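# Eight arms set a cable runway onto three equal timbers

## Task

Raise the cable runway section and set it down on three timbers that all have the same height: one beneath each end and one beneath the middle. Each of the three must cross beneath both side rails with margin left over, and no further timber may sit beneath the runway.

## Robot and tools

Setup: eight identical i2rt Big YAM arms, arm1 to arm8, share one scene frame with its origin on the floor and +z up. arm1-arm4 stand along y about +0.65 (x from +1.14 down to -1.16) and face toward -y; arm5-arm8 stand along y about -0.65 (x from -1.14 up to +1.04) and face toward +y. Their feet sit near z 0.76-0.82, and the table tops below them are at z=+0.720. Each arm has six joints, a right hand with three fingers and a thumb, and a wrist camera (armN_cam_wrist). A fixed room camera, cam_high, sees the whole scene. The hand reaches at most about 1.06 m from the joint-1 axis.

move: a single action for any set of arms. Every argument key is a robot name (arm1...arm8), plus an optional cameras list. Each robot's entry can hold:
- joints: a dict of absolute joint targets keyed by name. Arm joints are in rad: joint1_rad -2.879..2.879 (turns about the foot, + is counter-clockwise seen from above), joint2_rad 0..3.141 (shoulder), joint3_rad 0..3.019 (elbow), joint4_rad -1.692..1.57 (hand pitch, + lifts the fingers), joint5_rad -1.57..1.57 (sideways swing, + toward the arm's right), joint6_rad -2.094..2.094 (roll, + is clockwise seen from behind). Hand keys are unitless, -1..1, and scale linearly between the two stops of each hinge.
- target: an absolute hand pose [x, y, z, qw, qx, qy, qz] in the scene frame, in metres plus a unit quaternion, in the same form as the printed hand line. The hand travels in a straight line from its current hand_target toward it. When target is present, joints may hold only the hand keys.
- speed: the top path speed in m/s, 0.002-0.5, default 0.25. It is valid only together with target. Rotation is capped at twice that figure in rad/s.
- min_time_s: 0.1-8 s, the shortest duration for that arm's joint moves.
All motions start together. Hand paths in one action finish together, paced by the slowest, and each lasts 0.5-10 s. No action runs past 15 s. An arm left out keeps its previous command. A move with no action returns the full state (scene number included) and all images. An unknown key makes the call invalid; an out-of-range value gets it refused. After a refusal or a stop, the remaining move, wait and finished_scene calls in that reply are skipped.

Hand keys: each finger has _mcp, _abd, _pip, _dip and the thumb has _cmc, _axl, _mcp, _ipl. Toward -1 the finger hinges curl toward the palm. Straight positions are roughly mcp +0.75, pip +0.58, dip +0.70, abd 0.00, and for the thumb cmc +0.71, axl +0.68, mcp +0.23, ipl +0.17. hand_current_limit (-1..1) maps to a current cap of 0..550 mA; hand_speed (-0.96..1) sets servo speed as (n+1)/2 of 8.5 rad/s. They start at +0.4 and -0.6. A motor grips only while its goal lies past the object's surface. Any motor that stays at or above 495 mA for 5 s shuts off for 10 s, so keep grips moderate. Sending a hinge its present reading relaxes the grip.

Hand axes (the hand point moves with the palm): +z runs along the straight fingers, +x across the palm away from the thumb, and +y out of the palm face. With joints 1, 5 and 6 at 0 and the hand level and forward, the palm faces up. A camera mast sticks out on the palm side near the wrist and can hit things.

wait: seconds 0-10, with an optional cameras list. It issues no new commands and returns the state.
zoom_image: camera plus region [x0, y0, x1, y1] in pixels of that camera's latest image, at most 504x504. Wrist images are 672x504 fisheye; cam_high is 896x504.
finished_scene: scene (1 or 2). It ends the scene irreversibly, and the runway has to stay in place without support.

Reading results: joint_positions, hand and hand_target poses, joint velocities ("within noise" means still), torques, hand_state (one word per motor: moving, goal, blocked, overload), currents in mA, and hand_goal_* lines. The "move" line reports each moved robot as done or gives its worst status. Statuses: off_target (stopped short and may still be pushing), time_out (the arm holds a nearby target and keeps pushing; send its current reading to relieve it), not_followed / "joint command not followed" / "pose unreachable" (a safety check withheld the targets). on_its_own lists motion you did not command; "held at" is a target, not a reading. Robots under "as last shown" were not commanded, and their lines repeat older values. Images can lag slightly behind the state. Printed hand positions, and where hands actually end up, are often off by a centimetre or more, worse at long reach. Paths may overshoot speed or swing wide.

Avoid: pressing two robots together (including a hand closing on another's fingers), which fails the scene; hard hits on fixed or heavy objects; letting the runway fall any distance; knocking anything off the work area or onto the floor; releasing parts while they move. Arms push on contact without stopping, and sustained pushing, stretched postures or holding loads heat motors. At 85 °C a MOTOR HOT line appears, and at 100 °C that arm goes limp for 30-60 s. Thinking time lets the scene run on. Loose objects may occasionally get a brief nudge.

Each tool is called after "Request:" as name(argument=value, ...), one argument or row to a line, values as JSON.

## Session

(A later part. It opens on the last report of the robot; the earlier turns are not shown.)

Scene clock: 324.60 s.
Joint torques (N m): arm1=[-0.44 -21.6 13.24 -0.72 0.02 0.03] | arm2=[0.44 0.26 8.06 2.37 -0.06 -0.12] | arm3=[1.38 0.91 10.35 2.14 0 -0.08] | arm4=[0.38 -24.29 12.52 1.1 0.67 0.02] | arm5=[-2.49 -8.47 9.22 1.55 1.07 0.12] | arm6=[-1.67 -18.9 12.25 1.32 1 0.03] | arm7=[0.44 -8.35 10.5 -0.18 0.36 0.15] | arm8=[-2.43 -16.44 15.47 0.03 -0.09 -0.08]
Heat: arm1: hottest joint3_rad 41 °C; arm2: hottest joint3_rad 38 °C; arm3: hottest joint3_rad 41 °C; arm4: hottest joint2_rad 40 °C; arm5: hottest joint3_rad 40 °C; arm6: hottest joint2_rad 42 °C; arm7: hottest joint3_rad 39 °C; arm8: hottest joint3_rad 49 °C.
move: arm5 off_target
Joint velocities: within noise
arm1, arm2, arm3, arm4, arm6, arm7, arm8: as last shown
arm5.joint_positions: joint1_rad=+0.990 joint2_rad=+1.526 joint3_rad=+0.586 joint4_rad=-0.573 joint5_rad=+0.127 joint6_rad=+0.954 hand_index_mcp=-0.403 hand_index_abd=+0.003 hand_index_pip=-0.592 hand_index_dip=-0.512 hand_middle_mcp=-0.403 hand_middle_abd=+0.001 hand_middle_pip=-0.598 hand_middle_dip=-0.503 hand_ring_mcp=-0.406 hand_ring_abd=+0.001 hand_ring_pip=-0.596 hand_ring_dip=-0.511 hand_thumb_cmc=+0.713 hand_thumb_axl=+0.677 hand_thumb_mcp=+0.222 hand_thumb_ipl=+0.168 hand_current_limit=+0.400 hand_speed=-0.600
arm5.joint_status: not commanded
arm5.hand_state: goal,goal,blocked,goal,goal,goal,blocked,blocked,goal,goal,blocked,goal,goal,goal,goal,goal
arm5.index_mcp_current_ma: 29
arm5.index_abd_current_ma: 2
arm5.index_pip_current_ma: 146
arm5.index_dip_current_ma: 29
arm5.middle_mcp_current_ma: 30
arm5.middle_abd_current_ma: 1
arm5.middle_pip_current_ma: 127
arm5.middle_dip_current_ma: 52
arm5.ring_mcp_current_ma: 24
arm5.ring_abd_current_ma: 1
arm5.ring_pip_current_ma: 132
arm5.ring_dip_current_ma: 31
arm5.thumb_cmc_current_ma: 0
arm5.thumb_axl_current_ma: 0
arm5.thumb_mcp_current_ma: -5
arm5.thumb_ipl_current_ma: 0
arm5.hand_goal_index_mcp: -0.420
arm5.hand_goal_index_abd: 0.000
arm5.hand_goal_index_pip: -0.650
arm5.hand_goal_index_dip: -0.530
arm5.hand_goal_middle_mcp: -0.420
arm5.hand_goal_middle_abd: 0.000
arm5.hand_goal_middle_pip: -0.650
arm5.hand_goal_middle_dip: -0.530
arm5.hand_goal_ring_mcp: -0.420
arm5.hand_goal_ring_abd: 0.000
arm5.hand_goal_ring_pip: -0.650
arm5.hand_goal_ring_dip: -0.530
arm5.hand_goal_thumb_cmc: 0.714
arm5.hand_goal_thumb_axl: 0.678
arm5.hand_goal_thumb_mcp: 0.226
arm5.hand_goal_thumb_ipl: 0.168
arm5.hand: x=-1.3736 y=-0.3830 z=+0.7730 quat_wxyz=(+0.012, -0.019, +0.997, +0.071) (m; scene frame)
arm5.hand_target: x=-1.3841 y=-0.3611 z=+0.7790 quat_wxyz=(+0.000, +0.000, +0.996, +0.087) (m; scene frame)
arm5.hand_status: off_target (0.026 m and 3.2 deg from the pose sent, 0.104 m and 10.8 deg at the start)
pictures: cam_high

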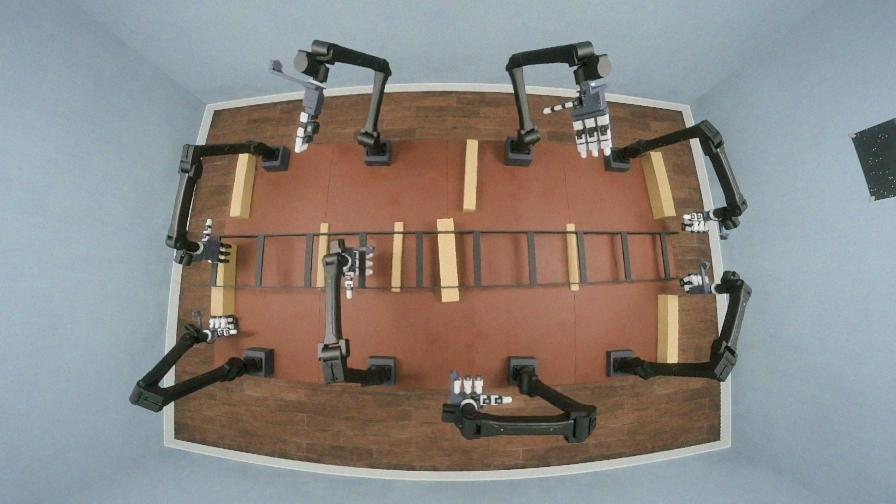

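Request:
move(
  arm5={"target": [-1.39, -0.30, 0.780, 0, 0, 0.9962, 0.0872], "speed": 0.08},
  cameras=["cam_high"],
)

Request:
zoom_image(
  camera="cam_high",
  region=[160, 200, 280, 350],
)

Scene clock: 327.50 s.
Joint torques (N m): arm1=[-0.44 -21.66 13.24 -0.73 0.02 0.04] | arm2=[0.44 0.26 8.06 2.4 -0.06 -0.12] | arm3=[0.91 1.85 10.5 2.29 -0.01 -0.1] | arm4=[0.44 -24.29 12.53 1.1 0.67 0.02] | arm5=[-2.08 -10.58 10.07 0.99 0.73 0.06] | arm6=[-1.61 -18.9 12.27 1.33 0.99 0.03] | arm7=[0.44 -8.35 10.51 -0.18 0.36 0.15] | arm8=[-2.32 -16.5 15.5 0.03 -0.09 -0.08]
Heat: arm1: hottest joint3_rad 42 °C; arm2: hottest joint3_rad 38 °C; arm3: hottest joint3_rad 41 °C; arm4: hottest joint2_rad 40 °C; arm5: hottest joint3_rad 40 °C; arm6: hottest joint2_rad 42 °C; arm7: hottest joint3_rad 39 °C; arm8: hottest joint3_rad 49 °C.
move: arm5 off_target
Joint velocities: within noise
arm1, arm2, arm3, arm4, arm6, arm7, arm8: as last shown
arm5.joint_positions: joint1_rad=+0.857 joint2_rad=+1.608 joint3_rad=+0.692 joint4_rad=-0.573 joint5_rad=+0.120 joint6_rad=+0.834 hand_index_mcp=-0.403 hand_index_abd=+0.003 hand_index_pip=-0.592 hand_index_dip=-0.512 hand_middle_mcp=-0.404 hand_middle_abd=+0.001 hand_middle_pip=-0.598 hand_middle_dip=-0.503 hand_ring_mcp=-0.403 hand_ring_abd=+0.001 hand_ring_pip=-0.596 hand_ring_dip=-0.511 hand_thumb_cmc=+0.713 hand_thumb_axl=+0.677 hand_thumb_mcp=+0.222 hand_thumb_ipl=+0.168 hand_current_limit=+0.400 hand_speed=-0.600
arm5.joint_status: not commanded
arm5.hand_state: goal,goal,blocked,goal,goal,goal,blocked,blocked,goal,goal,blocked,goal,goal,goal,goal,goal
arm5.index_mcp_current_ma: 29
arm5.index_abd_current_ma: 2
arm5.index_pip_current_ma: 146
arm5.index_dip_current_ma: 29
arm5.middle_mcp_current_ma: 26
arm5.middle_abd_current_ma: 1
arm5.middle_pip_current_ma: 127
arm5.middle_dip_current_ma: 52
arm5.ring_mcp_current_ma: 29
arm5.ring_abd_current_ma: 1
arm5.ring_pip_current_ma: 132
arm5.ring_dip_current_ma: 31
arm5.thumb_cmc_current_ma: 0
arm5.thumb_axl_current_ma: 0
arm5.thumb_mcp_current_ma: -5
arm5.thumb_ipl_current_ma: 0
arm5.hand_goal_index_mcp: -0.420
arm5.hand_goal_index_abd: 0.000
arm5.hand_goal_index_pip: -0.650
arm5.hand_goal_index_dip: -0.530
arm5.hand_goal_middle_mcp: -0.420
arm5.hand_goal_middle_abd: 0.000
arm5.hand_goal_middle_pip: -0.650
arm5.hand_goal_middle_dip: -0.530
arm5.hand_goal_ring_mcp: -0.420
arm5.hand_goal_ring_abd: 0.000
arm5.hand_goal_ring_pip: -0.650
arm5.hand_goal_ring_dip: -0.530
arm5.hand_goal_thumb_cmc: 0.714
arm5.hand_goal_thumb_axl: 0.678
arm5.hand_goal_thumb_mcp: 0.226
arm5.hand_goal_thumb_ipl: 0.168
arm5.hand: x=-1.3796 y=-0.3244 z=+0.7737 quat_wxyz=(+0.010, -0.013, +0.997, +0.074) (m; scene frame)
arm5.hand_target: x=-1.3891 y=-0.3011 z=+0.7809 quat_wxyz=(+0.000, +0.000, +0.996, +0.087) (m; scene frame)
arm5.hand_status: off_target (0.027 m and 2.4 deg from the pose sent, 0.085 m and 3.2 deg at the start)
pictures: cam_high

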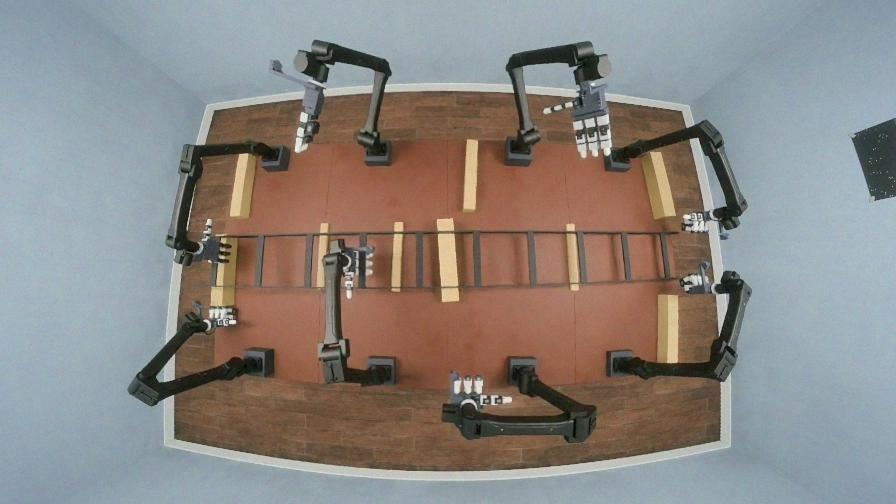

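Scaled by 3.360 from the camera's 896x504 image, which has a finer 1280x720 frame.

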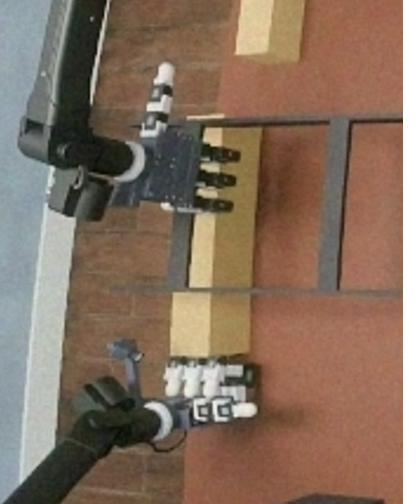

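Request:
move(
  arm5={"target": [-1.39, -0.262, 0.780, 0, 0, 0.9962, 0.0872], "speed": 0.08},
  cameras=["cam_high", "arm5_cam_wrist"],
)

Request:
zoom_image(
  camera="cam_high",
  region=[160, 200, 280, 350],
)

Scene clock: 330.53 s.
Joint torques (N m): arm1=[-0.5 -21.6 13.24 -0.73 0.03 0.04] | arm2=[0.44 0.32 8.05 2.43 -0.06 -0.12] | arm3=[0.67 1.55 10.51 2.25 0 -0.04] | arm4=[0.38 -24.29 12.52 1.1 0.67 0.02] | arm5=[-2.2 -11.4 10.26 0.79 0.67 0.04] | arm6=[-1.61 -18.9 12.26 1.31 0.99 0.03] | arm7=[0.38 -8.29 10.51 -0.18 0.35 0.15] | arm8=[-2.37 -16.44 15.5 0.02 -0.09 -0.09]
Heat: arm1: hottest joint3_rad 42 °C; arm2: hottest joint3_rad 38 °C; arm3: hottest joint3_rad 41 °C; arm4: hottest joint2_rad 40 °C; arm5: hottest joint3_rad 40 °C; arm6: hottest joint2_rad 41 °C; arm7: hottest joint3_rad 39 °C; arm8: hottest joint3_rad 50 °C.
move: arm5 off_target
Joint velocities: within noise
arm1.joint_positions: joint1_rad=+0.628 joint2_rad=+1.855 joint3_rad=+1.633 joint4_rad=-1.387 joint5_rad=+0.000 joint6_rad=+0.618 hand_index_mcp=-0.387 hand_index_abd=+0.000 hand_index_pip=-0.609 hand_index_dip=-0.528 hand_middle_mcp=-0.376 hand_middle_abd=+0.000 hand_middle_pip=-0.624 hand_middle_dip=-0.515 hand_ring_mcp=-0.375 hand_ring_abd=+0.000 hand_ring_pip=-0.624 hand_ring_dip=-0.513 hand_thumb_cmc=+0.715 hand_thumb_axl=+0.677 hand_thumb_mcp=+0.221 hand_thumb_ipl=+0.168 hand_current_limit=+0.400 hand_speed=-0.600
arm1.joint_status: not commanded
arm1.hand_state: blocked,goal,blocked,blocked,blocked,goal,blocked,blocked,blocked,goal,blocked,blocked,goal,goal,goal,goal
arm1.index_mcp_current_ma: 133
arm1.index_abd_current_ma: 1
arm1.index_pip_current_ma: 291
arm1.index_dip_current_ma: 77
arm1.middle_mcp_current_ma: 181
arm1.middle_abd_current_ma: 1
arm1.middle_pip_current_ma: 223
arm1.middle_dip_current_ma: 133
arm1.ring_mcp_current_ma: 185
arm1.ring_abd_current_ma: 1
arm1.ring_pip_current_ma: 221
arm1.ring_dip_current_ma: 139
arm1.thumb_cmc_current_ma: 2
arm1.thumb_axl_current_ma: -2
arm1.thumb_mcp_current_ma: -18
arm1.thumb_ipl_current_ma: -1
arm1.hand_goal_index_mcp: -0.420
arm1.hand_goal_index_abd: 0.000
arm1.hand_goal_index_pip: -0.680
arm1.hand_goal_index_dip: -0.550
arm1.hand_goal_middle_mcp: -0.420
arm1.hand_goal_middle_abd: 0.000
arm1.hand_goal_middle_pip: -0.680
arm1.hand_goal_middle_dip: -0.550
arm1.hand_goal_ring_mcp: -0.420
arm1.hand_goal_ring_abd: 0.000
arm1.hand_goal_ring_pip: -0.680
arm1.hand_goal_ring_dip: -0.550
arm1.hand_goal_thumb_cmc: 0.714
arm1.hand_goal_thumb_axl: 0.678
arm1.hand_goal_thumb_mcp: 0.226
arm1.hand_goal_thumb_ipl: 0.168
arm1.hand: x=+1.4398 y=+0.1061 z=+0.9288 quat_wxyz=(-0.014, +1.000, +0.001, -0.012) (m; scene frame)
arm1.hand_target: x=+1.4497 y=+0.1007 z=+0.9500 quat_wxyz=(+0.000, +1.000, +0.000, +0.000) (m; scene frame)
arm1.hand_status: not commanded
arm2, arm3, arm4, arm6, arm7: as last shown
arm5.joint_positions: joint1_rad=+0.782 joint2_rad=+1.662 joint3_rad=+0.765 joint4_rad=-0.579 joint5_rad=+0.113 joint6_rad=+0.761 hand_index_mcp=-0.403 hand_index_abd=+0.003 hand_index_pip=-0.592 hand_index_dip=-0.512 hand_middle_mcp=-0.405 hand_middle_abd=+0.002 hand_middle_pip=-0.598 hand_middle_dip=-0.503 hand_ring_mcp=-0.403 hand_ring_abd=+0.001 hand_ring_pip=-0.596 hand_ring_dip=-0.511 hand_thumb_cmc=+0.713 hand_thumb_axl=+0.677 hand_thumb_mcp=+0.222 hand_thumb_ipl=+0.168 hand_current_limit=+0.400 hand_speed=-0.600
arm5.joint_status: not commanded
arm5.hand_state: goal,goal,blocked,goal,goal,goal,blocked,blocked,goal,goal,blocked,goal,goal,goal,goal,goal
arm5.index_mcp_current_ma: 29
arm5.index_abd_current_ma: 2
arm5.index_pip_current_ma: 146
arm5.index_dip_current_ma: 29
arm5.middle_mcp_current_ma: 24
arm5.middle_abd_current_ma: 1
arm5.middle_pip_current_ma: 127
arm5.middle_dip_current_ma: 52
arm5.ring_mcp_current_ma: 30
arm5.ring_abd_current_ma: 1
arm5.ring_pip_current_ma: 132
arm5.ring_dip_current_ma: 31
arm5.thumb_cmc_current_ma: 0
arm5.thumb_axl_current_ma: 0
arm5.thumb_mcp_current_ma: -5
arm5.thumb_ipl_current_ma: 0
arm5.hand_goal_index_mcp: -0.420
arm5.hand_goal_index_abd: 0.000
arm5.hand_goal_index_pip: -0.650
arm5.hand_goal_index_dip: -0.530
arm5.hand_goal_middle_mcp: -0.420
arm5.hand_goal_middle_abd: 0.000
arm5.hand_goal_middle_pip: -0.650
arm5.hand_goal_middle_dip: -0.530
arm5.hand_goal_ring_mcp: -0.420
arm5.hand_goal_ring_abd: 0.000
arm5.hand_goal_ring_pip: -0.650
arm5.hand_goal_ring_dip: -0.530
arm5.hand_goal_thumb_cmc: 0.714
arm5.hand_goal_thumb_axl: 0.678
arm5.hand_goal_thumb_mcp: 0.226
arm5.hand_goal_thumb_ipl: 0.168
arm5.hand: x=-1.3819 y=-0.2859 z=+0.7740 quat_wxyz=(+0.007, -0.011, +0.997, +0.075) (m; scene frame)
arm5.hand_target: x=-1.3891 y=-0.2629 z=+0.7808 quat_wxyz=(+0.000, +0.000, +0.996, +0.087) (m; scene frame)
arm5.hand_status: off_target (0.026 m and 2.0 deg from the pose sent, 0.063 m and 2.4 deg at the start)
arm8.joint_positions: joint1_rad=-0.717 joint2_rad=+1.906 joint3_rad=+1.736 joint4_rad=-1.474 joint5_rad=+0.000 joint6_rad=-0.724 hand_index_mcp=-0.389 hand_index_abd=+0.001 hand_index_pip=-0.607 hand_index_dip=-0.529 hand_middle_mcp=-0.393 hand_middle_abd=+0.001 hand_middle_pip=-0.598 hand_middle_dip=-0.537 hand_ring_mcp=-0.429 hand_ring_abd=+0.001 hand_ring_pip=-0.547 hand_ring_dip=-0.589 hand_thumb_cmc=+0.715 hand_thumb_axl=+0.677 hand_thumb_mcp=+0.222 hand_thumb_ipl=+0.168 hand_current_limit=+0.400 hand_speed=-0.600
arm8.joint_status: not commanded
arm8.hand_state: blocked,goal,blocked,blocked,blocked,goal,blocked,goal,blocked,goal,blocked,goal,goal,goal,goal,goal
arm8.index_mcp_current_ma: 101
arm8.index_abd_current_ma: 1
arm8.index_pip_current_ma: 259
arm8.index_dip_current_ma: 59
arm8.middle_mcp_current_ma: 83
arm8.middle_abd_current_ma: 2
arm8.middle_pip_current_ma: 301
arm8.middle_dip_current_ma: 33
arm8.ring_mcp_current_ma: 60
arm8.ring_abd_current_ma: 2
arm8.ring_pip_current_ma: 260
arm8.ring_dip_current_ma: 27
arm8.thumb_cmc_current_ma: 1
arm8.thumb_axl_current_ma: -1
arm8.thumb_mcp_current_ma: -11
arm8.thumb_ipl_current_ma: 0
arm8.hand_goal_index_mcp: -0.420
arm8.hand_goal_index_abd: 0.000
arm8.hand_goal_index_pip: -0.680
arm8.hand_goal_index_dip: -0.550
arm8.hand_goal_middle_mcp: -0.420
arm8.hand_goal_middle_abd: 0.000
arm8.hand_goal_middle_pip: -0.680
arm8.hand_goal_middle_dip: -0.550
arm8.hand_goal_ring_mcp: -0.450
arm8.hand_goal_ring_abd: 0.000
arm8.hand_goal_ring_pip: -0.620
arm8.hand_goal_ring_dip: -0.600
arm8.hand_goal_thumb_cmc: 0.714
arm8.hand_goal_thumb_axl: 0.678
arm8.hand_goal_thumb_mcp: 0.226
arm8.hand_goal_thumb_ipl: 0.168
arm8.hand: x=+1.4407 y=-0.1402 z=+0.9066 quat_wxyz=(-0.027, +0.000, +0.999, -0.030) (m; scene frame)
arm8.hand_target: x=+1.4582 y=-0.1320 z=+0.9502 quat_wxyz=(+0.001, +0.000, +1.000, +0.000) (m; scene frame)
arm8.hand_status: not commanded
pictures: arm5_cam_wrist, cam_high

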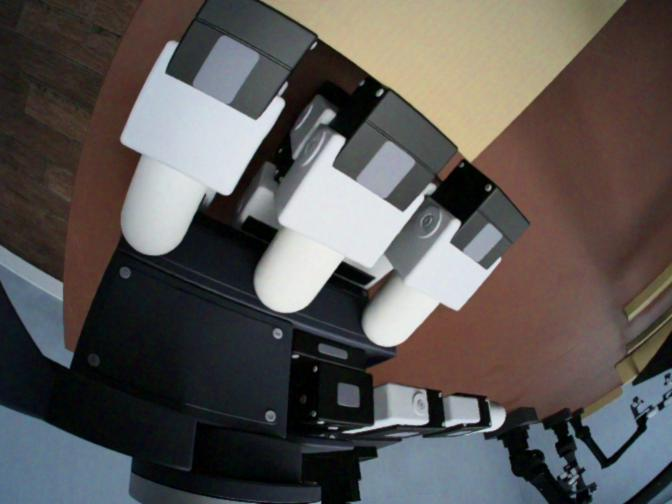

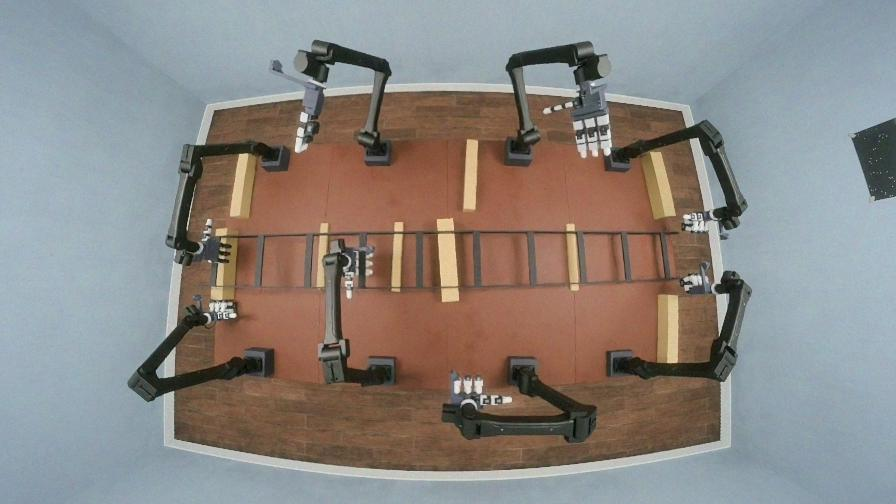

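Scaled by 3.360 from the camera's 896x504 image, which has a finer 1280x720 frame.

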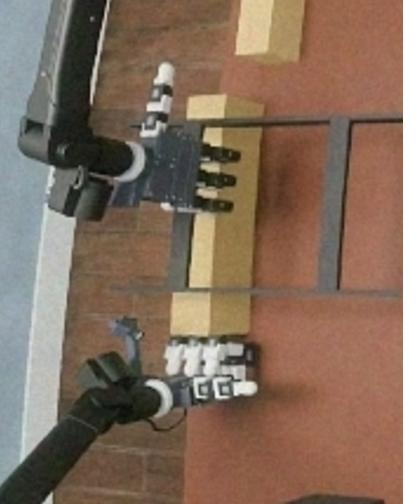

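Request:
move(
  arm5={"target": [-1.39, -0.38, 0.785, 0, 0, 0.9962, 0.0872]},
)

Request:
move(
  arm5={"target": [-1.37, -0.45, 1.0, 0, 0, 1, 0]},
  arm4={"target": [-1.40, 0.02, 0.90, 0, 0.7071, -0.7071, 0], "speed": 0.05, "joints": {"hand_index_mcp": 0.754, "hand_middle_mcp": 0.754, "hand_ring_mcp": 0.754, "hand_index_pip": -0.68, "hand_middle_pip": -0.68, "hand_ring_pip": -0.68, "hand_index_dip": 0.7, "hand_middle_dip": 0.7, "hand_ring_dip": 0.7}},
  cameras=["cam_high", "arm4_cam_wrist"],
)

Scene clock: 336.20 s.
Joint torques (N m): arm1=[-0.44 -21.54 13.24 -0.75 0.02 0.03] | arm2=[0.38 0.26 8.06 2.4 -0.06 -0.12] | arm3=[1.08 1.14 10.71 2.37 -0.03 -0.05] | arm4=[0.38 -24.29 12.53 1.11 0.67 0.02] | arm5=[-0.38 -11.63 5.53 0.43 0.63 0.18] | arm6=[-1.67 -19.02 12.25 1.32 0.99 0.03] | arm7=[0.44 -8.29 10.51 -0.18 0.36 0.15] | arm8=[-2.37 -16.5 15.47 0.03 -0.09 -0.08]
Heat: arm1: hottest joint3_rad 42 °C; arm2: hottest joint3_rad 38 °C; arm3: hottest joint3_rad 41 °C; arm4: hottest joint2_rad 40 °C; arm5: hottest joint3_rad 39 °C; arm6: hottest joint2_rad 41 °C; arm7: hottest joint3_rad 39 °C; arm8: hottest joint3_rad 50 °C.
move: arm5 done
Joint velocities: within noise
arm1, arm2, arm3, arm4, arm6, arm7, arm8: as last shown
arm5.joint_positions: joint1_rad=+1.027 joint2_rad=+1.529 joint3_rad=+0.624 joint4_rad=-0.574 joint5_rad=+0.143 joint6_rad=+1.009 hand_index_mcp=-0.403 hand_index_abd=+0.003 hand_index_pip=-0.592 hand_index_dip=-0.512 hand_middle_mcp=-0.401 hand_middle_abd=+0.002 hand_middle_pip=-0.598 hand_middle_dip=-0.503 hand_ring_mcp=-0.400 hand_ring_abd=+0.002 hand_ring_pip=-0.596 hand_ring_dip=-0.511 hand_thumb_cmc=+0.714 hand_thumb_axl=+0.677 hand_thumb_mcp=+0.222 hand_thumb_ipl=+0.168 hand_current_limit=+0.400 hand_speed=-0.600
arm5.joint_status: not commanded
arm5.hand_state: goal,goal,blocked,goal,goal,goal,blocked,blocked,blocked,goal,blocked,goal,goal,goal,goal,goal
arm5.index_mcp_current_ma: 29
arm5.index_abd_current_ma: 2
arm5.index_pip_current_ma: 146
arm5.index_dip_current_ma: 29
arm5.middle_mcp_current_ma: 33
arm5.middle_abd_current_ma: 1
arm5.middle_pip_current_ma: 127
arm5.middle_dip_current_ma: 52
arm5.ring_mcp_current_ma: 38
arm5.ring_abd_current_ma: 1
arm5.ring_pip_current_ma: 132
arm5.ring_dip_current_ma: 31
arm5.thumb_cmc_current_ma: 0
arm5.thumb_axl_current_ma: 0
arm5.thumb_mcp_current_ma: -5
arm5.thumb_ipl_current_ma: 0
arm5.hand_goal_index_mcp: -0.420
arm5.hand_goal_index_abd: 0.000
arm5.hand_goal_index_pip: -0.650
arm5.hand_goal_index_dip: -0.530
arm5.hand_goal_middle_mcp: -0.420
arm5.hand_goal_middle_abd: 0.000
arm5.hand_goal_middle_pip: -0.650
arm5.hand_goal_middle_dip: -0.530
arm5.hand_goal_ring_mcp: -0.420
arm5.hand_goal_ring_abd: 0.000
arm5.hand_goal_ring_pip: -0.650
arm5.hand_goal_ring_dip: -0.530
arm5.hand_goal_thumb_cmc: 0.714
arm5.hand_goal_thumb_axl: 0.678
arm5.hand_goal_thumb_mcp: 0.226
arm5.hand_goal_thumb_ipl: 0.168
arm5.hand: x=-1.3946 y=-0.3805 z=+0.7843 quat_wxyz=(-0.001, -0.009, +0.996, +0.087) (m; scene frame)
arm5.hand_target: x=-1.3900 y=-0.3801 z=+0.7850 quat_wxyz=(+0.000, +0.000, +0.996, +0.087) (m; scene frame)
arm5.hand_status: done (0.005 m and 1.0 deg from the pose sent, 0.095 m and 2.1 deg at the start)
pictures: none

Scene clock: 338.40 s.
Joint torques (N m): arm1=[-0.44 -21.71 13.22 -0.73 0.02 0.04] | arm2=[0.38 0.26 8.08 2.41 -0.06 -0.12] | arm3=[1.96 1.49 10.7 2.28 0 -0.02] | arm4=[2.26 -23.18 12.38 -0.13 0.53 0.04] | arm5=[1.2 -7.36 12.38 -0.06 0.2 0.18] | arm6=[-1.79 -20.78 12.15 1.02 1.1 0.03] | arm7=[0.38 -8.23 10.51 -0.18 0.36 0.15] | arm8=[-2.43 -16.38 15.47 0.05 -0.09 -0.09]
Heat: arm1: hottest joint3_rad 42 °C; arm2: hottest joint3_rad 38 °C; arm3: hottest joint3_rad 42 °C; arm4: hottest joint3_rad 40 °C; arm5: hottest joint3_rad 40 °C; arm6: hottest joint2_rad 41 °C; arm7: hottest joint3_rad 39 °C; arm8: hottest joint3_rad 50 °C.
move: arm4 off_target; arm5 off_target
Joint velocities: within noise
arm1, arm2, arm3, arm6, arm7, arm8: as last shown
arm4.joint_positions: joint1_rad=-0.217 joint2_rad=+2.196 joint3_rad=+2.001 joint4_rad=-1.418 joint5_rad=+0.004 joint6_rad=+1.329 hand_index_mcp=+0.759 hand_index_abd=-0.004 hand_index_pip=-0.674 hand_index_dip=+0.698 hand_middle_mcp=+0.756 hand_middle_abd=+0.002 hand_middle_pip=-0.678 hand_middle_dip=+0.698 hand_ring_mcp=+0.758 hand_ring_abd=+0.003 hand_ring_pip=-0.672 hand_ring_dip=+0.698 hand_thumb_cmc=+0.714 hand_thumb_axl=+0.677 hand_thumb_mcp=+0.222 hand_thumb_ipl=+0.168 hand_current_limit=+0.780 hand_speed=-0.600
arm4.joint_status: all done
arm4.hand_state: goal,goal,goal,goal,goal,goal,goal,goal,goal,goal,goal,goal,goal,goal,goal,goal
arm4.index_mcp_current_ma: 18
arm4.index_abd_current_ma: -11
arm4.index_pip_current_ma: 23
arm4.index_dip_current_ma: -7
arm4.middle_mcp_current_ma: 6
arm4.middle_abd_current_ma: 7
arm4.middle_pip_current_ma: 7
arm4.middle_dip_current_ma: -7
arm4.ring_mcp_current_ma: 16
arm4.ring_abd_current_ma: 10
arm4.ring_pip_current_ma: 31
arm4.ring_dip_current_ma: -8
arm4.thumb_cmc_current_ma: 0
arm4.thumb_axl_current_ma: -3
arm4.thumb_mcp_current_ma: -17
arm4.thumb_ipl_current_ma: -1
arm4.hand_goal_index_mcp: 0.754
arm4.hand_goal_index_abd: 0.000
arm4.hand_goal_index_pip: -0.680
arm4.hand_goal_index_dip: 0.700
arm4.hand_goal_middle_mcp: 0.754
arm4.hand_goal_middle_abd: 0.000
arm4.hand_goal_middle_pip: -0.680
arm4.hand_goal_middle_dip: 0.700
arm4.hand_goal_ring_mcp: 0.754
arm4.hand_goal_ring_abd: 0.000
arm4.hand_goal_ring_pip: -0.680
arm4.hand_goal_ring_dip: 0.700
arm4.hand_goal_thumb_cmc: 0.714
arm4.hand_goal_thumb_axl: 0.678
arm4.hand_goal_thumb_mcp: 0.226
arm4.hand_goal_thumb_ipl: 0.168
arm4.hand: x=-1.4017 y=+0.0380 z=+0.8779 quat_wxyz=(-0.020, +0.707, -0.706, -0.009) (m; scene frame)
arm4.hand_target: x=-1.3996 y=+0.0213 z=+0.9002 quat_wxyz=(+0.001, +0.707, -0.707, +0.001) (m; scene frame)
arm4.hand_status: off_target (0.028 m and 2.5 deg from the pose sent, 0.008 m and 4.4 deg at the start)
arm5.joint_positions: joint1_rad=+1.100 joint2_rad=+1.069 joint3_rad=+0.895 joint4_rad=-1.429 joint5_rad=-0.001 joint6_rad=+1.102 hand_index_mcp=-0.403 hand_index_abd=+0.003 hand_index_pip=-0.592 hand_index_dip=-0.512 hand_middle_mcp=-0.401 hand_middle_abd=+0.002 hand_middle_pip=-0.598 hand_middle_dip=-0.503 hand_ring_mcp=-0.400 hand_ring_abd=+0.002 hand_ring_pip=-0.596 hand_ring_dip=-0.511 hand_thumb_cmc=+0.714 hand_thumb_axl=+0.677 hand_thumb_mcp=+0.222 hand_thumb_ipl=+0.168 hand_current_limit=+0.400 hand_speed=-0.600
arm5.joint_status: not commanded
arm5.hand_state: goal,goal,blocked,goal,goal,goal,blocked,blocked,blocked,goal,blocked,goal,goal,goal,goal,goal
arm5.index_mcp_current_ma: 29
arm5.index_abd_current_ma: 2
arm5.index_pip_current_ma: 146
arm5.index_dip_current_ma: 29
arm5.middle_mcp_current_ma: 33
arm5.middle_abd_current_ma: 1
arm5.middle_pip_current_ma: 127
arm5.middle_dip_current_ma: 52
arm5.ring_mcp_current_ma: 38
arm5.ring_abd_current_ma: 1
arm5.ring_pip_current_ma: 132
arm5.ring_dip_current_ma: 31
arm5.thumb_cmc_current_ma: 0
arm5.thumb_axl_current_ma: 0
arm5.thumb_mcp_current_ma: -5
arm5.thumb_ipl_current_ma: 0
arm5.hand_goal_index_mcp: -0.420
arm5.hand_goal_index_abd: 0.000
arm5.hand_goal_index_pip: -0.650
arm5.hand_goal_index_dip: -0.530
arm5.hand_goal_middle_mcp: -0.420
arm5.hand_goal_middle_abd: 0.000
arm5.hand_goal_middle_pip: -0.650
arm5.hand_goal_middle_dip: -0.530
arm5.hand_goal_ring_mcp: -0.420
arm5.hand_goal_ring_abd: 0.000
arm5.hand_goal_ring_pip: -0.650
arm5.hand_goal_ring_dip: -0.530
arm5.hand_goal_thumb_cmc: 0.714
arm5.hand_goal_thumb_axl: 0.678
arm5.hand_goal_thumb_mcp: 0.226
arm5.hand_goal_thumb_ipl: 0.168
arm5.hand: x=-1.3600 y=-0.4521 z=+0.9841 quat_wxyz=(+0.014, -0.002, +1.000, -0.006) (m; scene frame)
arm5.hand_target: x=-1.3696 y=-0.4501 z=+0.9998 quat_wxyz=(+0.000, +0.000, +1.000, +0.000) (m; scene frame)
arm5.hand_status: off_target (0.019 m and 1.8 deg from the pose sent, 0.228 m and 10.0 deg at the start)
arm6.joint_positions: joint1_rad=+0.191 joint2_rad=+1.977 joint3_rad=+1.695 joint4_rad=-1.258 joint5_rad=-0.008 joint6_rad=+1.747 hand_index_mcp=+0.689 hand_index_abd=+0.001 hand_index_pip=-0.892 hand_index_dip=+0.554 hand_middle_mcp=+0.699 hand_middle_abd=+0.001 hand_middle_pip=-0.893 hand_middle_dip=+0.553 hand_ring_mcp=+0.710 hand_ring_abd=+0.005 hand_ring_pip=-0.891 hand_ring_dip=+0.553 hand_thumb_cmc=+0.713 hand_thumb_axl=+0.677 hand_thumb_mcp=+0.223 hand_thumb_ipl=+0.168 hand_current_limit=+0.780 hand_speed=-0.600
arm6.ring_mcp_current_ma: 91
arm6.ring_abd_current_ma: 8
arm6.hand: x=-0.4098 y=-0.0760 z=+0.8695 quat_wxyz=(-0.014, +0.700, +0.714, +0.006) (m; scene frame)
pictures: arm4_cam_wrist, cam_high

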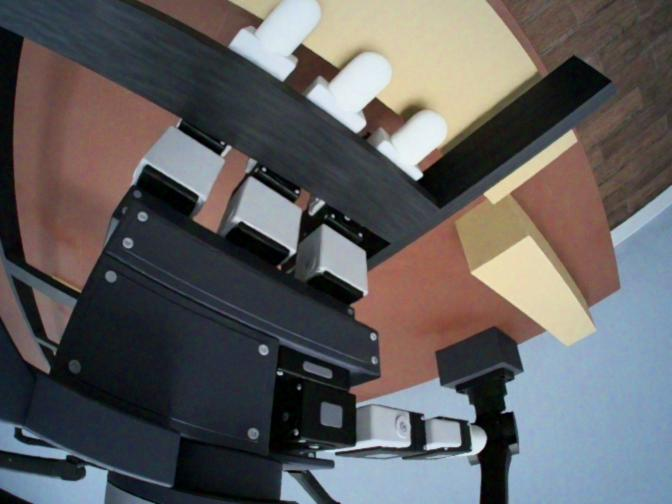

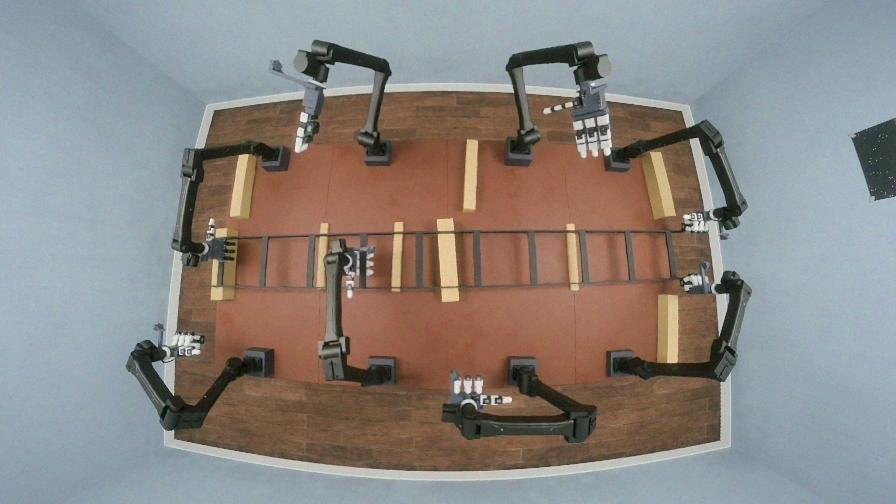

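Request:
move(
  arm6={"joints": {"joint2_rad": 1.91}, "min_time_s": 1.5},
  cameras=["cam_high", "arm4_cam_wrist"],
)

Scene clock: 341.97 s.
Joint torques (N m): arm1=[-0.38 -21.66 13.24 -0.73 0.02 0.03] | arm2=[0.38 0.32 8.06 2.4 -0.06 -0.13] | arm3=[0.79 1.08 10.5 2.44 0 -0.04] | arm4=[2.26 -23.24 12.37 -0.14 0.53 0.04] | arm5=[0.97 -6.65 12.44 -0.14 0.21 0.2] | arm6=[-1.73 -22.95 12.16 1.02 1.09 0.03] | arm7=[0.44 -8.35 10.5 -0.2 0.36 0.15] | arm8=[-2.37 -16.5 15.46 0.05 -0.09 -0.09]
Heat: arm1: hottest joint3_rad 43 °C; arm2: hottest joint3_rad 38 °C; arm3: hottest joint3_rad 42 °C; arm4: hottest joint3_rad 40 °C; arm5: hottest joint3_rad 40 °C; arm6: hottest joint2_rad 41 °C; arm7: hottest joint3_rad 39 °C; arm8: hottest joint3_rad 51 °C.
move: arm6 done
Joint velocities: within noise
arm1, arm2, arm3, arm4, arm5, arm7, arm8: as last shown
arm6.joint_positions: joint1_rad=+0.191 joint2_rad=+1.977 joint3_rad=+1.695 joint4_rad=-1.258 joint5_rad=-0.008 joint6_rad=+1.747 hand_index_mcp=+0.689 hand_index_abd=+0.001 hand_index_pip=-0.892 hand_index_dip=+0.554 hand_middle_mcp=+0.699 hand_middle_abd=+0.001 hand_middle_pip=-0.893 hand_middle_dip=+0.553 hand_ring_mcp=+0.710 hand_ring_abd=+0.005 hand_ring_pip=-0.891 hand_ring_dip=+0.553 hand_thumb_cmc=+0.713 hand_thumb_axl=+0.677 hand_thumb_mcp=+0.223 hand_thumb_ipl=+0.168 hand_current_limit=+0.780 hand_speed=-0.600
arm6.joint_status: all done
arm6.hand_state: goal,goal,goal,goal,goal,goal,goal,goal,blocked,goal,goal,goal,goal,goal,goal,goal
arm6.index_mcp_current_ma: 20
arm6.index_abd_current_ma: 2
arm6.index_pip_current_ma: 17
arm6.index_dip_current_ma: 6
arm6.middle_mcp_current_ma: 54
arm6.middle_abd_current_ma: 2
arm6.middle_pip_current_ma: 14
arm6.middle_dip_current_ma: 5
arm6.ring_mcp_current_ma: 91
arm6.ring_abd_current_ma: 8
arm6.ring_pip_current_ma: 19
arm6.ring_dip_current_ma: 6
arm6.thumb_cmc_current_ma: -1
arm6.thumb_axl_current_ma: -1
arm6.thumb_mcp_current_ma: -6
arm6.thumb_ipl_current_ma: 0
arm6.hand_goal_index_mcp: 0.680
arm6.hand_goal_index_abd: 0.000
arm6.hand_goal_index_pip: -0.900
arm6.hand_goal_index_dip: 0.550
arm6.hand_goal_middle_mcp: 0.680
arm6.hand_goal_middle_abd: 0.000
arm6.hand_goal_middle_pip: -0.900
arm6.hand_goal_middle_dip: 0.550
arm6.hand_goal_ring_mcp: 0.680
arm6.hand_goal_ring_abd: 0.000
arm6.hand_goal_ring_pip: -0.900
arm6.hand_goal_ring_dip: 0.550
arm6.hand_goal_thumb_cmc: 0.714
arm6.hand_goal_thumb_axl: 0.678
arm6.hand_goal_thumb_mcp: 0.226
arm6.hand_goal_thumb_ipl: 0.168
arm6.hand: x=-0.4098 y=-0.0760 z=+0.8695 quat_wxyz=(-0.014, +0.700, +0.714, +0.006) (m; scene frame)
arm6.hand_target: x=-0.4046 y=-0.0490 z=+0.9334 quat_wxyz=(-0.071, +0.704, +0.704, +0.059) (m; scene frame)
arm6.hand_status: not commanded
pictures: arm4_cam_wrist, cam_high

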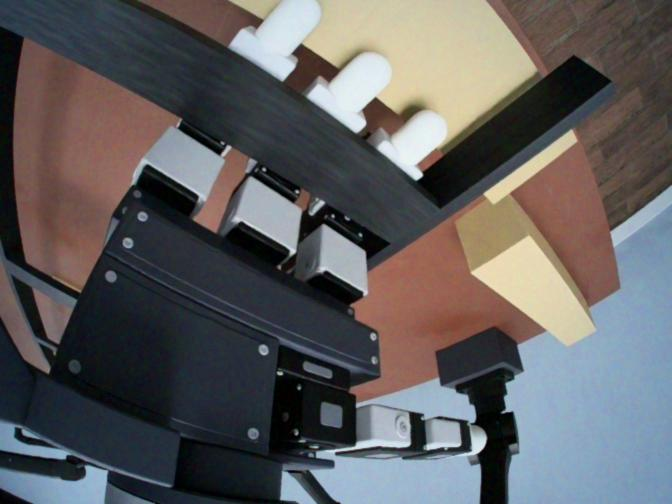

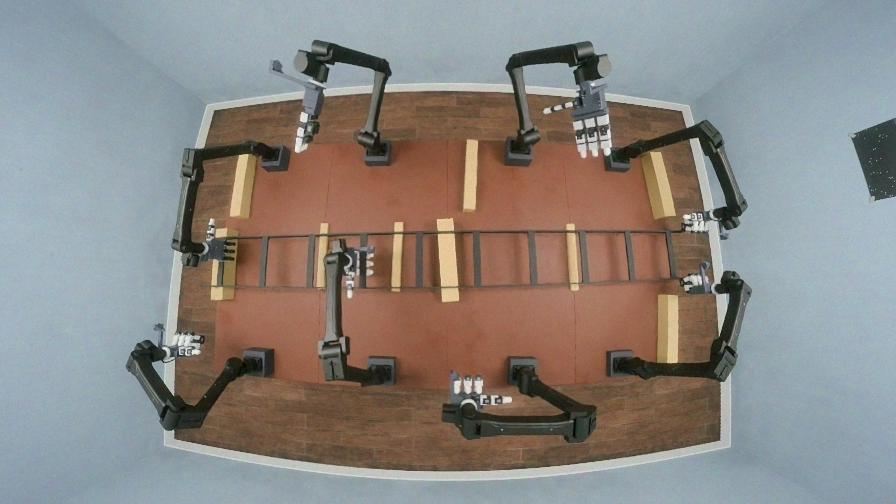

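Request:
move(
  arm4={"target": [-1.385, 0.03, 0.885, 0, 0.7071, -0.7071, 0], "speed": 0.04},
)

Request:
move(
  arm4={"target": [-1.29, 0.02, 0.892, 0, 0.7071, -0.7071, 0], "speed": 0.08},
  cameras=["cam_high", "arm4_cam_wrist"],
)

Scene clock: 344.43 s.
Joint torques (N m): arm1=[-0.38 -21.66 13.24 -0.7 0.03 0.03] | arm2=[0.32 0.32 8.05 2.4 -0.06 -0.12] | arm3=[0.73 1.96 10.74 2.29 0.04 -0.01] | arm4=[2.2 -25.41 7.99 0.7 0.38 0.03] | arm5=[0.91 -6.83 12.41 -0.17 0.2 0.19] | arm6=[-1.85 -22.59 12.14 0.92 1.13 0.04] | arm7=[0.38 -8.35 10.51 -0.18 0.36 0.15] | arm8=[-2.37 -16.5 15.47 0.03 -0.09 -0.08]
Heat: arm1: hottest joint3_rad 43 °C; arm2: hottest joint3_rad 38 °C; arm3: hottest joint3_rad 42 °C; arm4: hottest joint3_rad 40 °C; arm5: hottest joint3_rad 41 °C; arm6: hottest joint2_rad 41 °C; arm7: hottest joint3_rad 39 °C; arm8: hottest joint3_rad 51 °C.
move: arm4 off_target
Joint velocities: within noise
arm1, arm2, arm3, arm5, arm6, arm8: as last shown
arm4.joint_positions: joint1_rad=-0.197 joint2_rad=+2.196 joint3_rad=+1.972 joint4_rad=-1.383 joint5_rad=+0.008 joint6_rad=+1.348 hand_index_mcp=+0.758 hand_index_abd=-0.003 hand_index_pip=-0.673 hand_index_dip=+0.698 hand_middle_mcp=+0.756 hand_middle_abd=+0.002 hand_middle_pip=-0.678 hand_middle_dip=+0.698 hand_ring_mcp=+0.754 hand_ring_abd=+0.003 hand_ring_pip=-0.678 hand_ring_dip=+0.698 hand_thumb_cmc=+0.714 hand_thumb_axl=+0.677 hand_thumb_mcp=+0.222 hand_thumb_ipl=+0.168 hand_current_limit=+0.780 hand_speed=-0.600
arm4.joint_status: not commanded
arm4.hand_state: goal,goal,goal,goal,goal,goal,goal,goal,goal,goal,goal,goal,goal,goal,goal,goal
arm4.index_mcp_current_ma: 15
arm4.index_abd_current_ma: -8
arm4.index_pip_current_ma: 25
arm4.index_dip_current_ma: -7
arm4.middle_mcp_current_ma: 6
arm4.middle_abd_current_ma: 7
arm4.middle_pip_current_ma: 7
arm4.middle_dip_current_ma: -7
arm4.ring_mcp_current_ma: 0
arm4.ring_abd_current_ma: 8
arm4.ring_pip_current_ma: 8
arm4.ring_dip_current_ma: -8
arm4.thumb_cmc_current_ma: 0
arm4.thumb_axl_current_ma: -3
arm4.thumb_mcp_current_ma: -17
arm4.thumb_ipl_current_ma: -1
arm4.hand_goal_index_mcp: 0.754
arm4.hand_goal_index_abd: 0.000
arm4.hand_goal_index_pip: -0.680
arm4.hand_goal_index_dip: 0.700
arm4.hand_goal_middle_mcp: 0.754
arm4.hand_goal_middle_abd: 0.000
arm4.hand_goal_middle_pip: -0.680
arm4.hand_goal_middle_dip: 0.700
arm4.hand_goal_ring_mcp: 0.754
arm4.hand_goal_ring_abd: 0.000
arm4.hand_goal_ring_pip: -0.680
arm4.hand_goal_ring_dip: 0.700
arm4.hand_goal_thumb_cmc: 0.714
arm4.hand_goal_thumb_axl: 0.678
arm4.hand_goal_thumb_mcp: 0.226
arm4.hand_goal_thumb_ipl: 0.168
arm4.hand: x=-1.3894 y=+0.0360 z=+0.8674 quat_wxyz=(-0.017, +0.708, -0.706, -0.009) (m; scene frame)
arm4.hand_target: x=-1.3851 y=+0.0302 z=+0.8850 quat_wxyz=(+0.000, +0.707, -0.707, +0.000) (m; scene frame)
arm4.hand_status: off_target (0.019 m and 2.2 deg from the pose sent, 0.020 m and 2.6 deg at the start)
arm6.joint_positions: joint1_rad=+0.191 joint2_rad=+1.980 joint3_rad=+1.695 joint4_rad=-1.254 joint5_rad=-0.009 joint6_rad=+1.747 hand_index_mcp=+0.692 hand_index_abd=+0.001 hand_index_pip=-0.892 hand_index_dip=+0.554 hand_middle_mcp=+0.699 hand_middle_abd=+0.001 hand_middle_pip=-0.893 hand_middle_dip=+0.553 hand_ring_mcp=+0.707 hand_ring_abd=+0.002 hand_ring_pip=-0.891 hand_ring_dip=+0.553 hand_thumb_cmc=+0.713 hand_thumb_axl=+0.677 hand_thumb_mcp=+0.223 hand_thumb_ipl=+0.168 hand_current_limit=+0.780 hand_speed=-0.600
arm6.index_mcp_current_ma: 30
arm6.ring_mcp_current_ma: 82
arm6.ring_abd_current_ma: 3
arm6.hand: x=-0.4101 y=-0.0751 z=+0.8678 quat_wxyz=(-0.015, +0.700, +0.714, +0.007) (m; scene frame)
arm6.hand_target: x=-0.4045 y=-0.0490 z=+0.9334 quat_wxyz=(-0.071, +0.705, +0.704, +0.059) (m; scene frame)
arm7.joint_positions: joint1_rad=+1.587 joint2_rad=+1.218 joint3_rad=+1.204 joint4_rad=-1.580 joint5_rad=+0.003 joint6_rad=+1.531 hand_index_mcp=-0.384 hand_index_abd=-0.001 hand_index_pip=-0.616 hand_index_dip=-0.507 hand_middle_mcp=-0.381 hand_middle_abd=-0.001 hand_middle_pip=-0.619 hand_middle_dip=-0.505 hand_ring_mcp=-0.381 hand_ring_abd=-0.001 hand_ring_pip=-0.618 hand_ring_dip=-0.503 hand_thumb_cmc=+0.713 hand_thumb_axl=+0.677 hand_thumb_mcp=+0.223 hand_thumb_ipl=+0.168 hand_current_limit=+0.400 hand_speed=-0.600
arm7.joint_status: not commanded
arm7.hand_state: blocked,goal,blocked,blocked,blocked,goal,blocked,blocked,blocked,goal,blocked,blocked,goal,goal,goal,goal
arm7.index_mcp_current_ma: 127
arm7.index_abd_current_ma: -1
arm7.index_pip_current_ma: 107
arm7.index_dip_current_ma: 69
arm7.middle_mcp_current_ma: 137
arm7.middle_abd_current_ma: -1
arm7.middle_pip_current_ma: 98
arm7.middle_dip_current_ma: 77
arm7.ring_mcp_current_ma: 137
arm7.ring_abd_current_ma: -1
arm7.ring_pip_current_ma: 99
arm7.ring_dip_current_ma: 84
arm7.thumb_cmc_current_ma: -1
arm7.thumb_axl_current_ma: -1
arm7.thumb_mcp_current_ma: -9
arm7.thumb_ipl_current_ma: -1
arm7.hand_goal_index_mcp: -0.420
arm7.hand_goal_index_abd: 0.000
arm7.hand_goal_index_pip: -0.650
arm7.hand_goal_index_dip: -0.530
arm7.hand_goal_middle_mcp: -0.420
arm7.hand_goal_middle_abd: 0.000
arm7.hand_goal_middle_pip: -0.650
arm7.hand_goal_middle_dip: -0.530
arm7.hand_goal_ring_mcp: -0.420
arm7.hand_goal_ring_abd: 0.000
arm7.hand_goal_ring_pip: -0.650
arm7.hand_goal_ring_dip: -0.530
arm7.hand_goal_thumb_cmc: 0.714
arm7.hand_goal_thumb_axl: 0.678
arm7.hand_goal_thumb_mcp: 0.226
arm7.hand_goal_thumb_ipl: 0.168
arm7.hand: x=+0.1072 y=-0.5496 z=+1.0335 quat_wxyz=(+0.017, -0.004, +1.000, -0.003) (m; scene frame)
arm7.hand_target: x=+0.1005 y=-0.5500 z=+1.0498 quat_wxyz=(+0.000, +0.000, +1.000, +0.000) (m; scene frame)
arm7.hand_status: not commanded
pictures: none

Scene clock: 346.23 s.
Joint torques (N m): arm1=[-0.44 -21.6 13.24 -0.73 0.02 0.03] | arm2=[0.44 0.26 8.05 2.41 -0.06 -0.12] | arm3=[0.56 1.96 10.35 2.25 0.02 -0.09] | arm4=[1.79 -25.58 8.27 0.38 0.34 0.03] | arm5=[0.62 -6.89 12.42 -0.13 0.23 0.19] | arm6=[-1.79 -23.06 12.14 0.85 1.13 0.03] | arm7=[0.44 -8.35 10.51 -0.18 0.36 0.15] | arm8=[-2.49 -16.5 15.5 0.05 -0.09 -0.09]
Heat: arm1: hottest joint3_rad 43 °C; arm2: hottest joint3_rad 38 °C; arm3: hottest joint3_rad 42 °C; arm4: hottest joint3_rad 40 °C; arm5: hottest joint3_rad 41 °C; arm6: hottest joint2_rad 42 °C; arm7: hottest joint3_rad 39 °C; arm8: hottest joint3_rad 51 °C.
move: arm4 off_target
Joint velocities: within noise
arm1, arm5, arm6, arm7, arm8: as last shown
arm2.joint_positions: joint1_rad=+0.431 joint2_rad=+0.643 joint3_rad=+1.391 joint4_rad=-1.326 joint5_rad=-0.070 joint6_rad=+1.127 hand_index_mcp=+0.754 hand_index_abd=+0.000 hand_index_pip=+0.577 hand_index_dip=+0.696 hand_middle_mcp=+0.754 hand_middle_abd=+0.000 hand_middle_pip=+0.577 hand_middle_dip=+0.696 hand_ring_mcp=+0.754 hand_ring_abd=+0.000 hand_ring_pip=+0.577 hand_ring_dip=+0.696 hand_thumb_cmc=+0.714 hand_thumb_axl=+0.677 hand_thumb_mcp=+0.226 hand_thumb_ipl=+0.168 hand_current_limit=+0.400 hand_speed=-0.600
arm2.joint_status: not commanded
arm2.hand_state: goal,goal,goal,goal,goal,goal,goal,goal,goal,goal,goal,goal,goal,goal,goal,goal
arm2.index_mcp_current_ma: 0
arm2.index_abd_current_ma: 0
arm2.index_pip_current_ma: 1
arm2.index_dip_current_ma: 0
arm2.middle_mcp_current_ma: 0
arm2.middle_abd_current_ma: 0
arm2.middle_pip_current_ma: 1
arm2.middle_dip_current_ma: 0
arm2.ring_mcp_current_ma: 0
arm2.ring_abd_current_ma: 0
arm2.ring_pip_current_ma: 1
arm2.ring_dip_current_ma: 0
arm2.thumb_cmc_current_ma: 0
arm2.thumb_axl_current_ma: -1
arm2.thumb_mcp_current_ma: 0
arm2.thumb_ipl_current_ma: 0
arm2.hand_goal_index_mcp: 0.754
arm2.hand_goal_index_abd: 0.000
arm2.hand_goal_index_pip: 0.576
arm2.hand_goal_index_dip: 0.696
arm2.hand_goal_middle_mcp: 0.754
arm2.hand_goal_middle_abd: 0.000
arm2.hand_goal_middle_pip: 0.576
arm2.hand_goal_middle_dip: 0.696
arm2.hand_goal_ring_mcp: 0.754
arm2.hand_goal_ring_abd: 0.000
arm2.hand_goal_ring_pip: 0.576
arm2.hand_goal_ring_dip: 0.696
arm2.hand_goal_thumb_cmc: 0.714
arm2.hand_goal_thumb_axl: 0.678
arm2.hand_goal_thumb_mcp: 0.226
arm2.hand_goal_thumb_ipl: 0.168
arm2.hand: x=+0.4696 y=+0.3737 z=+1.3616 quat_wxyz=(+0.322, +0.826, -0.300, +0.353) (m; scene frame)
arm2.hand_target: x=+0.4687 y=+0.3758 z=+1.3722 quat_wxyz=(+0.329, +0.821, -0.298, +0.360) (m; scene frame)
arm2.hand_status: not commanded
arm3.joint_positions: joint1_rad=-0.328 joint2_rad=+0.627 joint3_rad=+1.432 joint4_rad=-1.325 joint5_rad=+0.071 joint6_rad=+1.066 hand_index_mcp=+0.755 hand_index_abd=+0.000 hand_index_pip=+0.577 hand_index_dip=+0.696 hand_middle_mcp=+0.755 hand_middle_abd=+0.000 hand_middle_pip=+0.577 hand_middle_dip=+0.696 hand_ring_mcp=+0.755 hand_ring_abd=+0.000 hand_ring_pip=+0.577 hand_ring_dip=+0.696 hand_thumb_cmc=+0.715 hand_thumb_axl=+0.677 hand_thumb_mcp=+0.226 hand_thumb_ipl=+0.168 hand_current_limit=+0.400 hand_speed=-0.600
arm3.joint_status: not commanded
arm3.hand_state: goal,goal,goal,goal,goal,goal,goal,goal,goal,goal,goal,goal,goal,goal,goal,goal
arm3.index_mcp_current_ma: 1
arm3.index_abd_current_ma: 0
arm3.index_pip_current_ma: 0
arm3.index_dip_current_ma: 0
arm3.middle_mcp_current_ma: 1
arm3.middle_abd_current_ma: 0
arm3.middle_pip_current_ma: 0
arm3.middle_dip_current_ma: 0
arm3.ring_mcp_current_ma: 1
arm3.ring_abd_current_ma: 0
arm3.ring_pip_current_ma: 0
arm3.ring_dip_current_ma: 0
arm3.thumb_cmc_current_ma: 1
arm3.thumb_axl_current_ma: 0
arm3.thumb_mcp_current_ma: 0
arm3.thumb_ipl_current_ma: 0
arm3.hand_goal_index_mcp: 0.754
arm3.hand_goal_index_abd: 0.000
arm3.hand_goal_index_pip: 0.576
arm3.hand_goal_index_dip: 0.696
arm3.hand_goal_middle_mcp: 0.754
arm3.hand_goal_middle_abd: 0.000
arm3.hand_goal_middle_pip: 0.576
arm3.hand_goal_middle_dip: 0.696
arm3.hand_goal_ring_mcp: 0.754
arm3.hand_goal_ring_abd: 0.000
arm3.hand_goal_ring_pip: 0.576
arm3.hand_goal_ring_dip: 0.696
arm3.hand_goal_thumb_cmc: 0.714
arm3.hand_goal_thumb_axl: 0.678
arm3.hand_goal_thumb_mcp: 0.226
arm3.hand_goal_thumb_ipl: 0.168
arm3.hand: x=-0.5962 y=+0.4581 z=+1.3731 quat_wxyz=(+0.487, +0.643, -0.575, +0.140) (m; scene frame)
arm3.hand_target: x=-0.5949 y=+0.4612 z=+1.3861 quat_wxyz=(+0.499, +0.637, -0.570, +0.145) (m; scene frame)
arm3.hand_status: not commanded
arm4.joint_positions: joint1_rad=-0.048 joint2_rad=+2.185 joint3_rad=+1.960 joint4_rad=-1.381 joint5_rad=+0.009 joint6_rad=+1.492 hand_index_mcp=+0.758 hand_index_abd=-0.003 hand_index_pip=-0.673 hand_index_dip=+0.698 hand_middle_mcp=+0.756 hand_middle_abd=+0.002 hand_middle_pip=-0.678 hand_middle_dip=+0.698 hand_ring_mcp=+0.753 hand_ring_abd=+0.003 hand_ring_pip=-0.678 hand_ring_dip=+0.698 hand_thumb_cmc=+0.714 hand_thumb_axl=+0.677 hand_thumb_mcp=+0.222 hand_thumb_ipl=+0.168 hand_current_limit=+0.780 hand_speed=-0.600
arm4.joint_status: not commanded
arm4.hand_state: goal,goal,goal,goal,goal,goal,goal,goal,goal,goal,goal,goal,goal,goal,goal,goal
arm4.index_mcp_current_ma: 13
arm4.index_abd_current_ma: -8
arm4.index_pip_current_ma: 25
arm4.index_dip_current_ma: -7
arm4.middle_mcp_current_ma: 6
arm4.middle_abd_current_ma: 7
arm4.middle_pip_current_ma: 7
arm4.middle_dip_current_ma: -7
arm4.ring_mcp_current_ma: -2
arm4.ring_abd_current_ma: 8
arm4.ring_pip_current_ma: 6
arm4.ring_dip_current_ma: -8
arm4.thumb_cmc_current_ma: 0
arm4.thumb_axl_current_ma: -3
arm4.thumb_mcp_current_ma: -17
arm4.thumb_ipl_current_ma: -1
arm4.hand_goal_index_mcp: 0.754
arm4.hand_goal_index_abd: 0.000
arm4.hand_goal_index_pip: -0.680
arm4.hand_goal_index_dip: 0.700
arm4.hand_goal_middle_mcp: 0.754
arm4.hand_goal_middle_abd: 0.000
arm4.hand_goal_middle_pip: -0.680
arm4.hand_goal_middle_dip: 0.700
arm4.hand_goal_ring_mcp: 0.754
arm4.hand_goal_ring_abd: 0.000
arm4.hand_goal_ring_pip: -0.680
arm4.hand_goal_ring_dip: 0.700
arm4.hand_goal_thumb_cmc: 0.714
arm4.hand_goal_thumb_axl: 0.678
arm4.hand_goal_thumb_mcp: 0.226
arm4.hand_goal_thumb_ipl: 0.168
arm4.hand: x=-1.2918 y=+0.0236 z=+0.8713 quat_wxyz=(-0.014, +0.710, -0.704, -0.011) (m; scene frame)
arm4.hand_target: x=-1.2901 y=+0.0203 z=+0.8918 quat_wxyz=(+0.000, +0.707, -0.707, +0.000) (m; scene frame)
arm4.hand_status: off_target (0.021 m and 2.1 deg from the pose sent, 0.104 m and 2.2 deg at the start)
pictures: arm4_cam_wrist, cam_high

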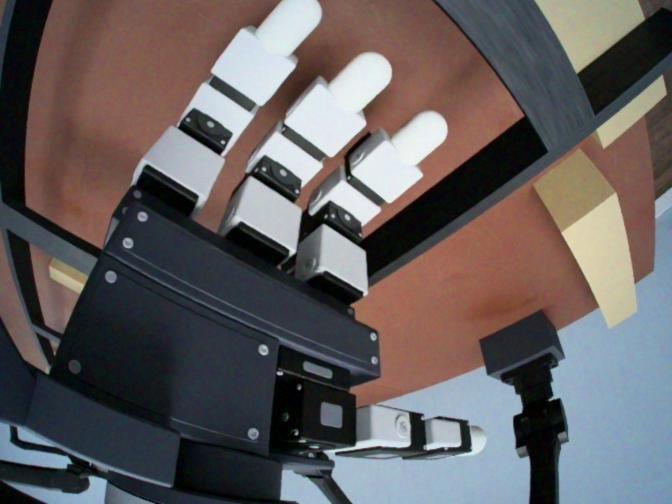

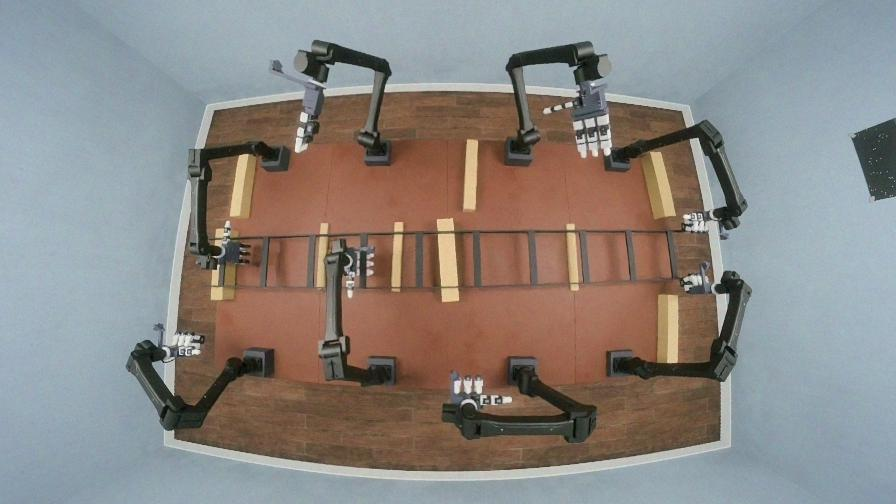

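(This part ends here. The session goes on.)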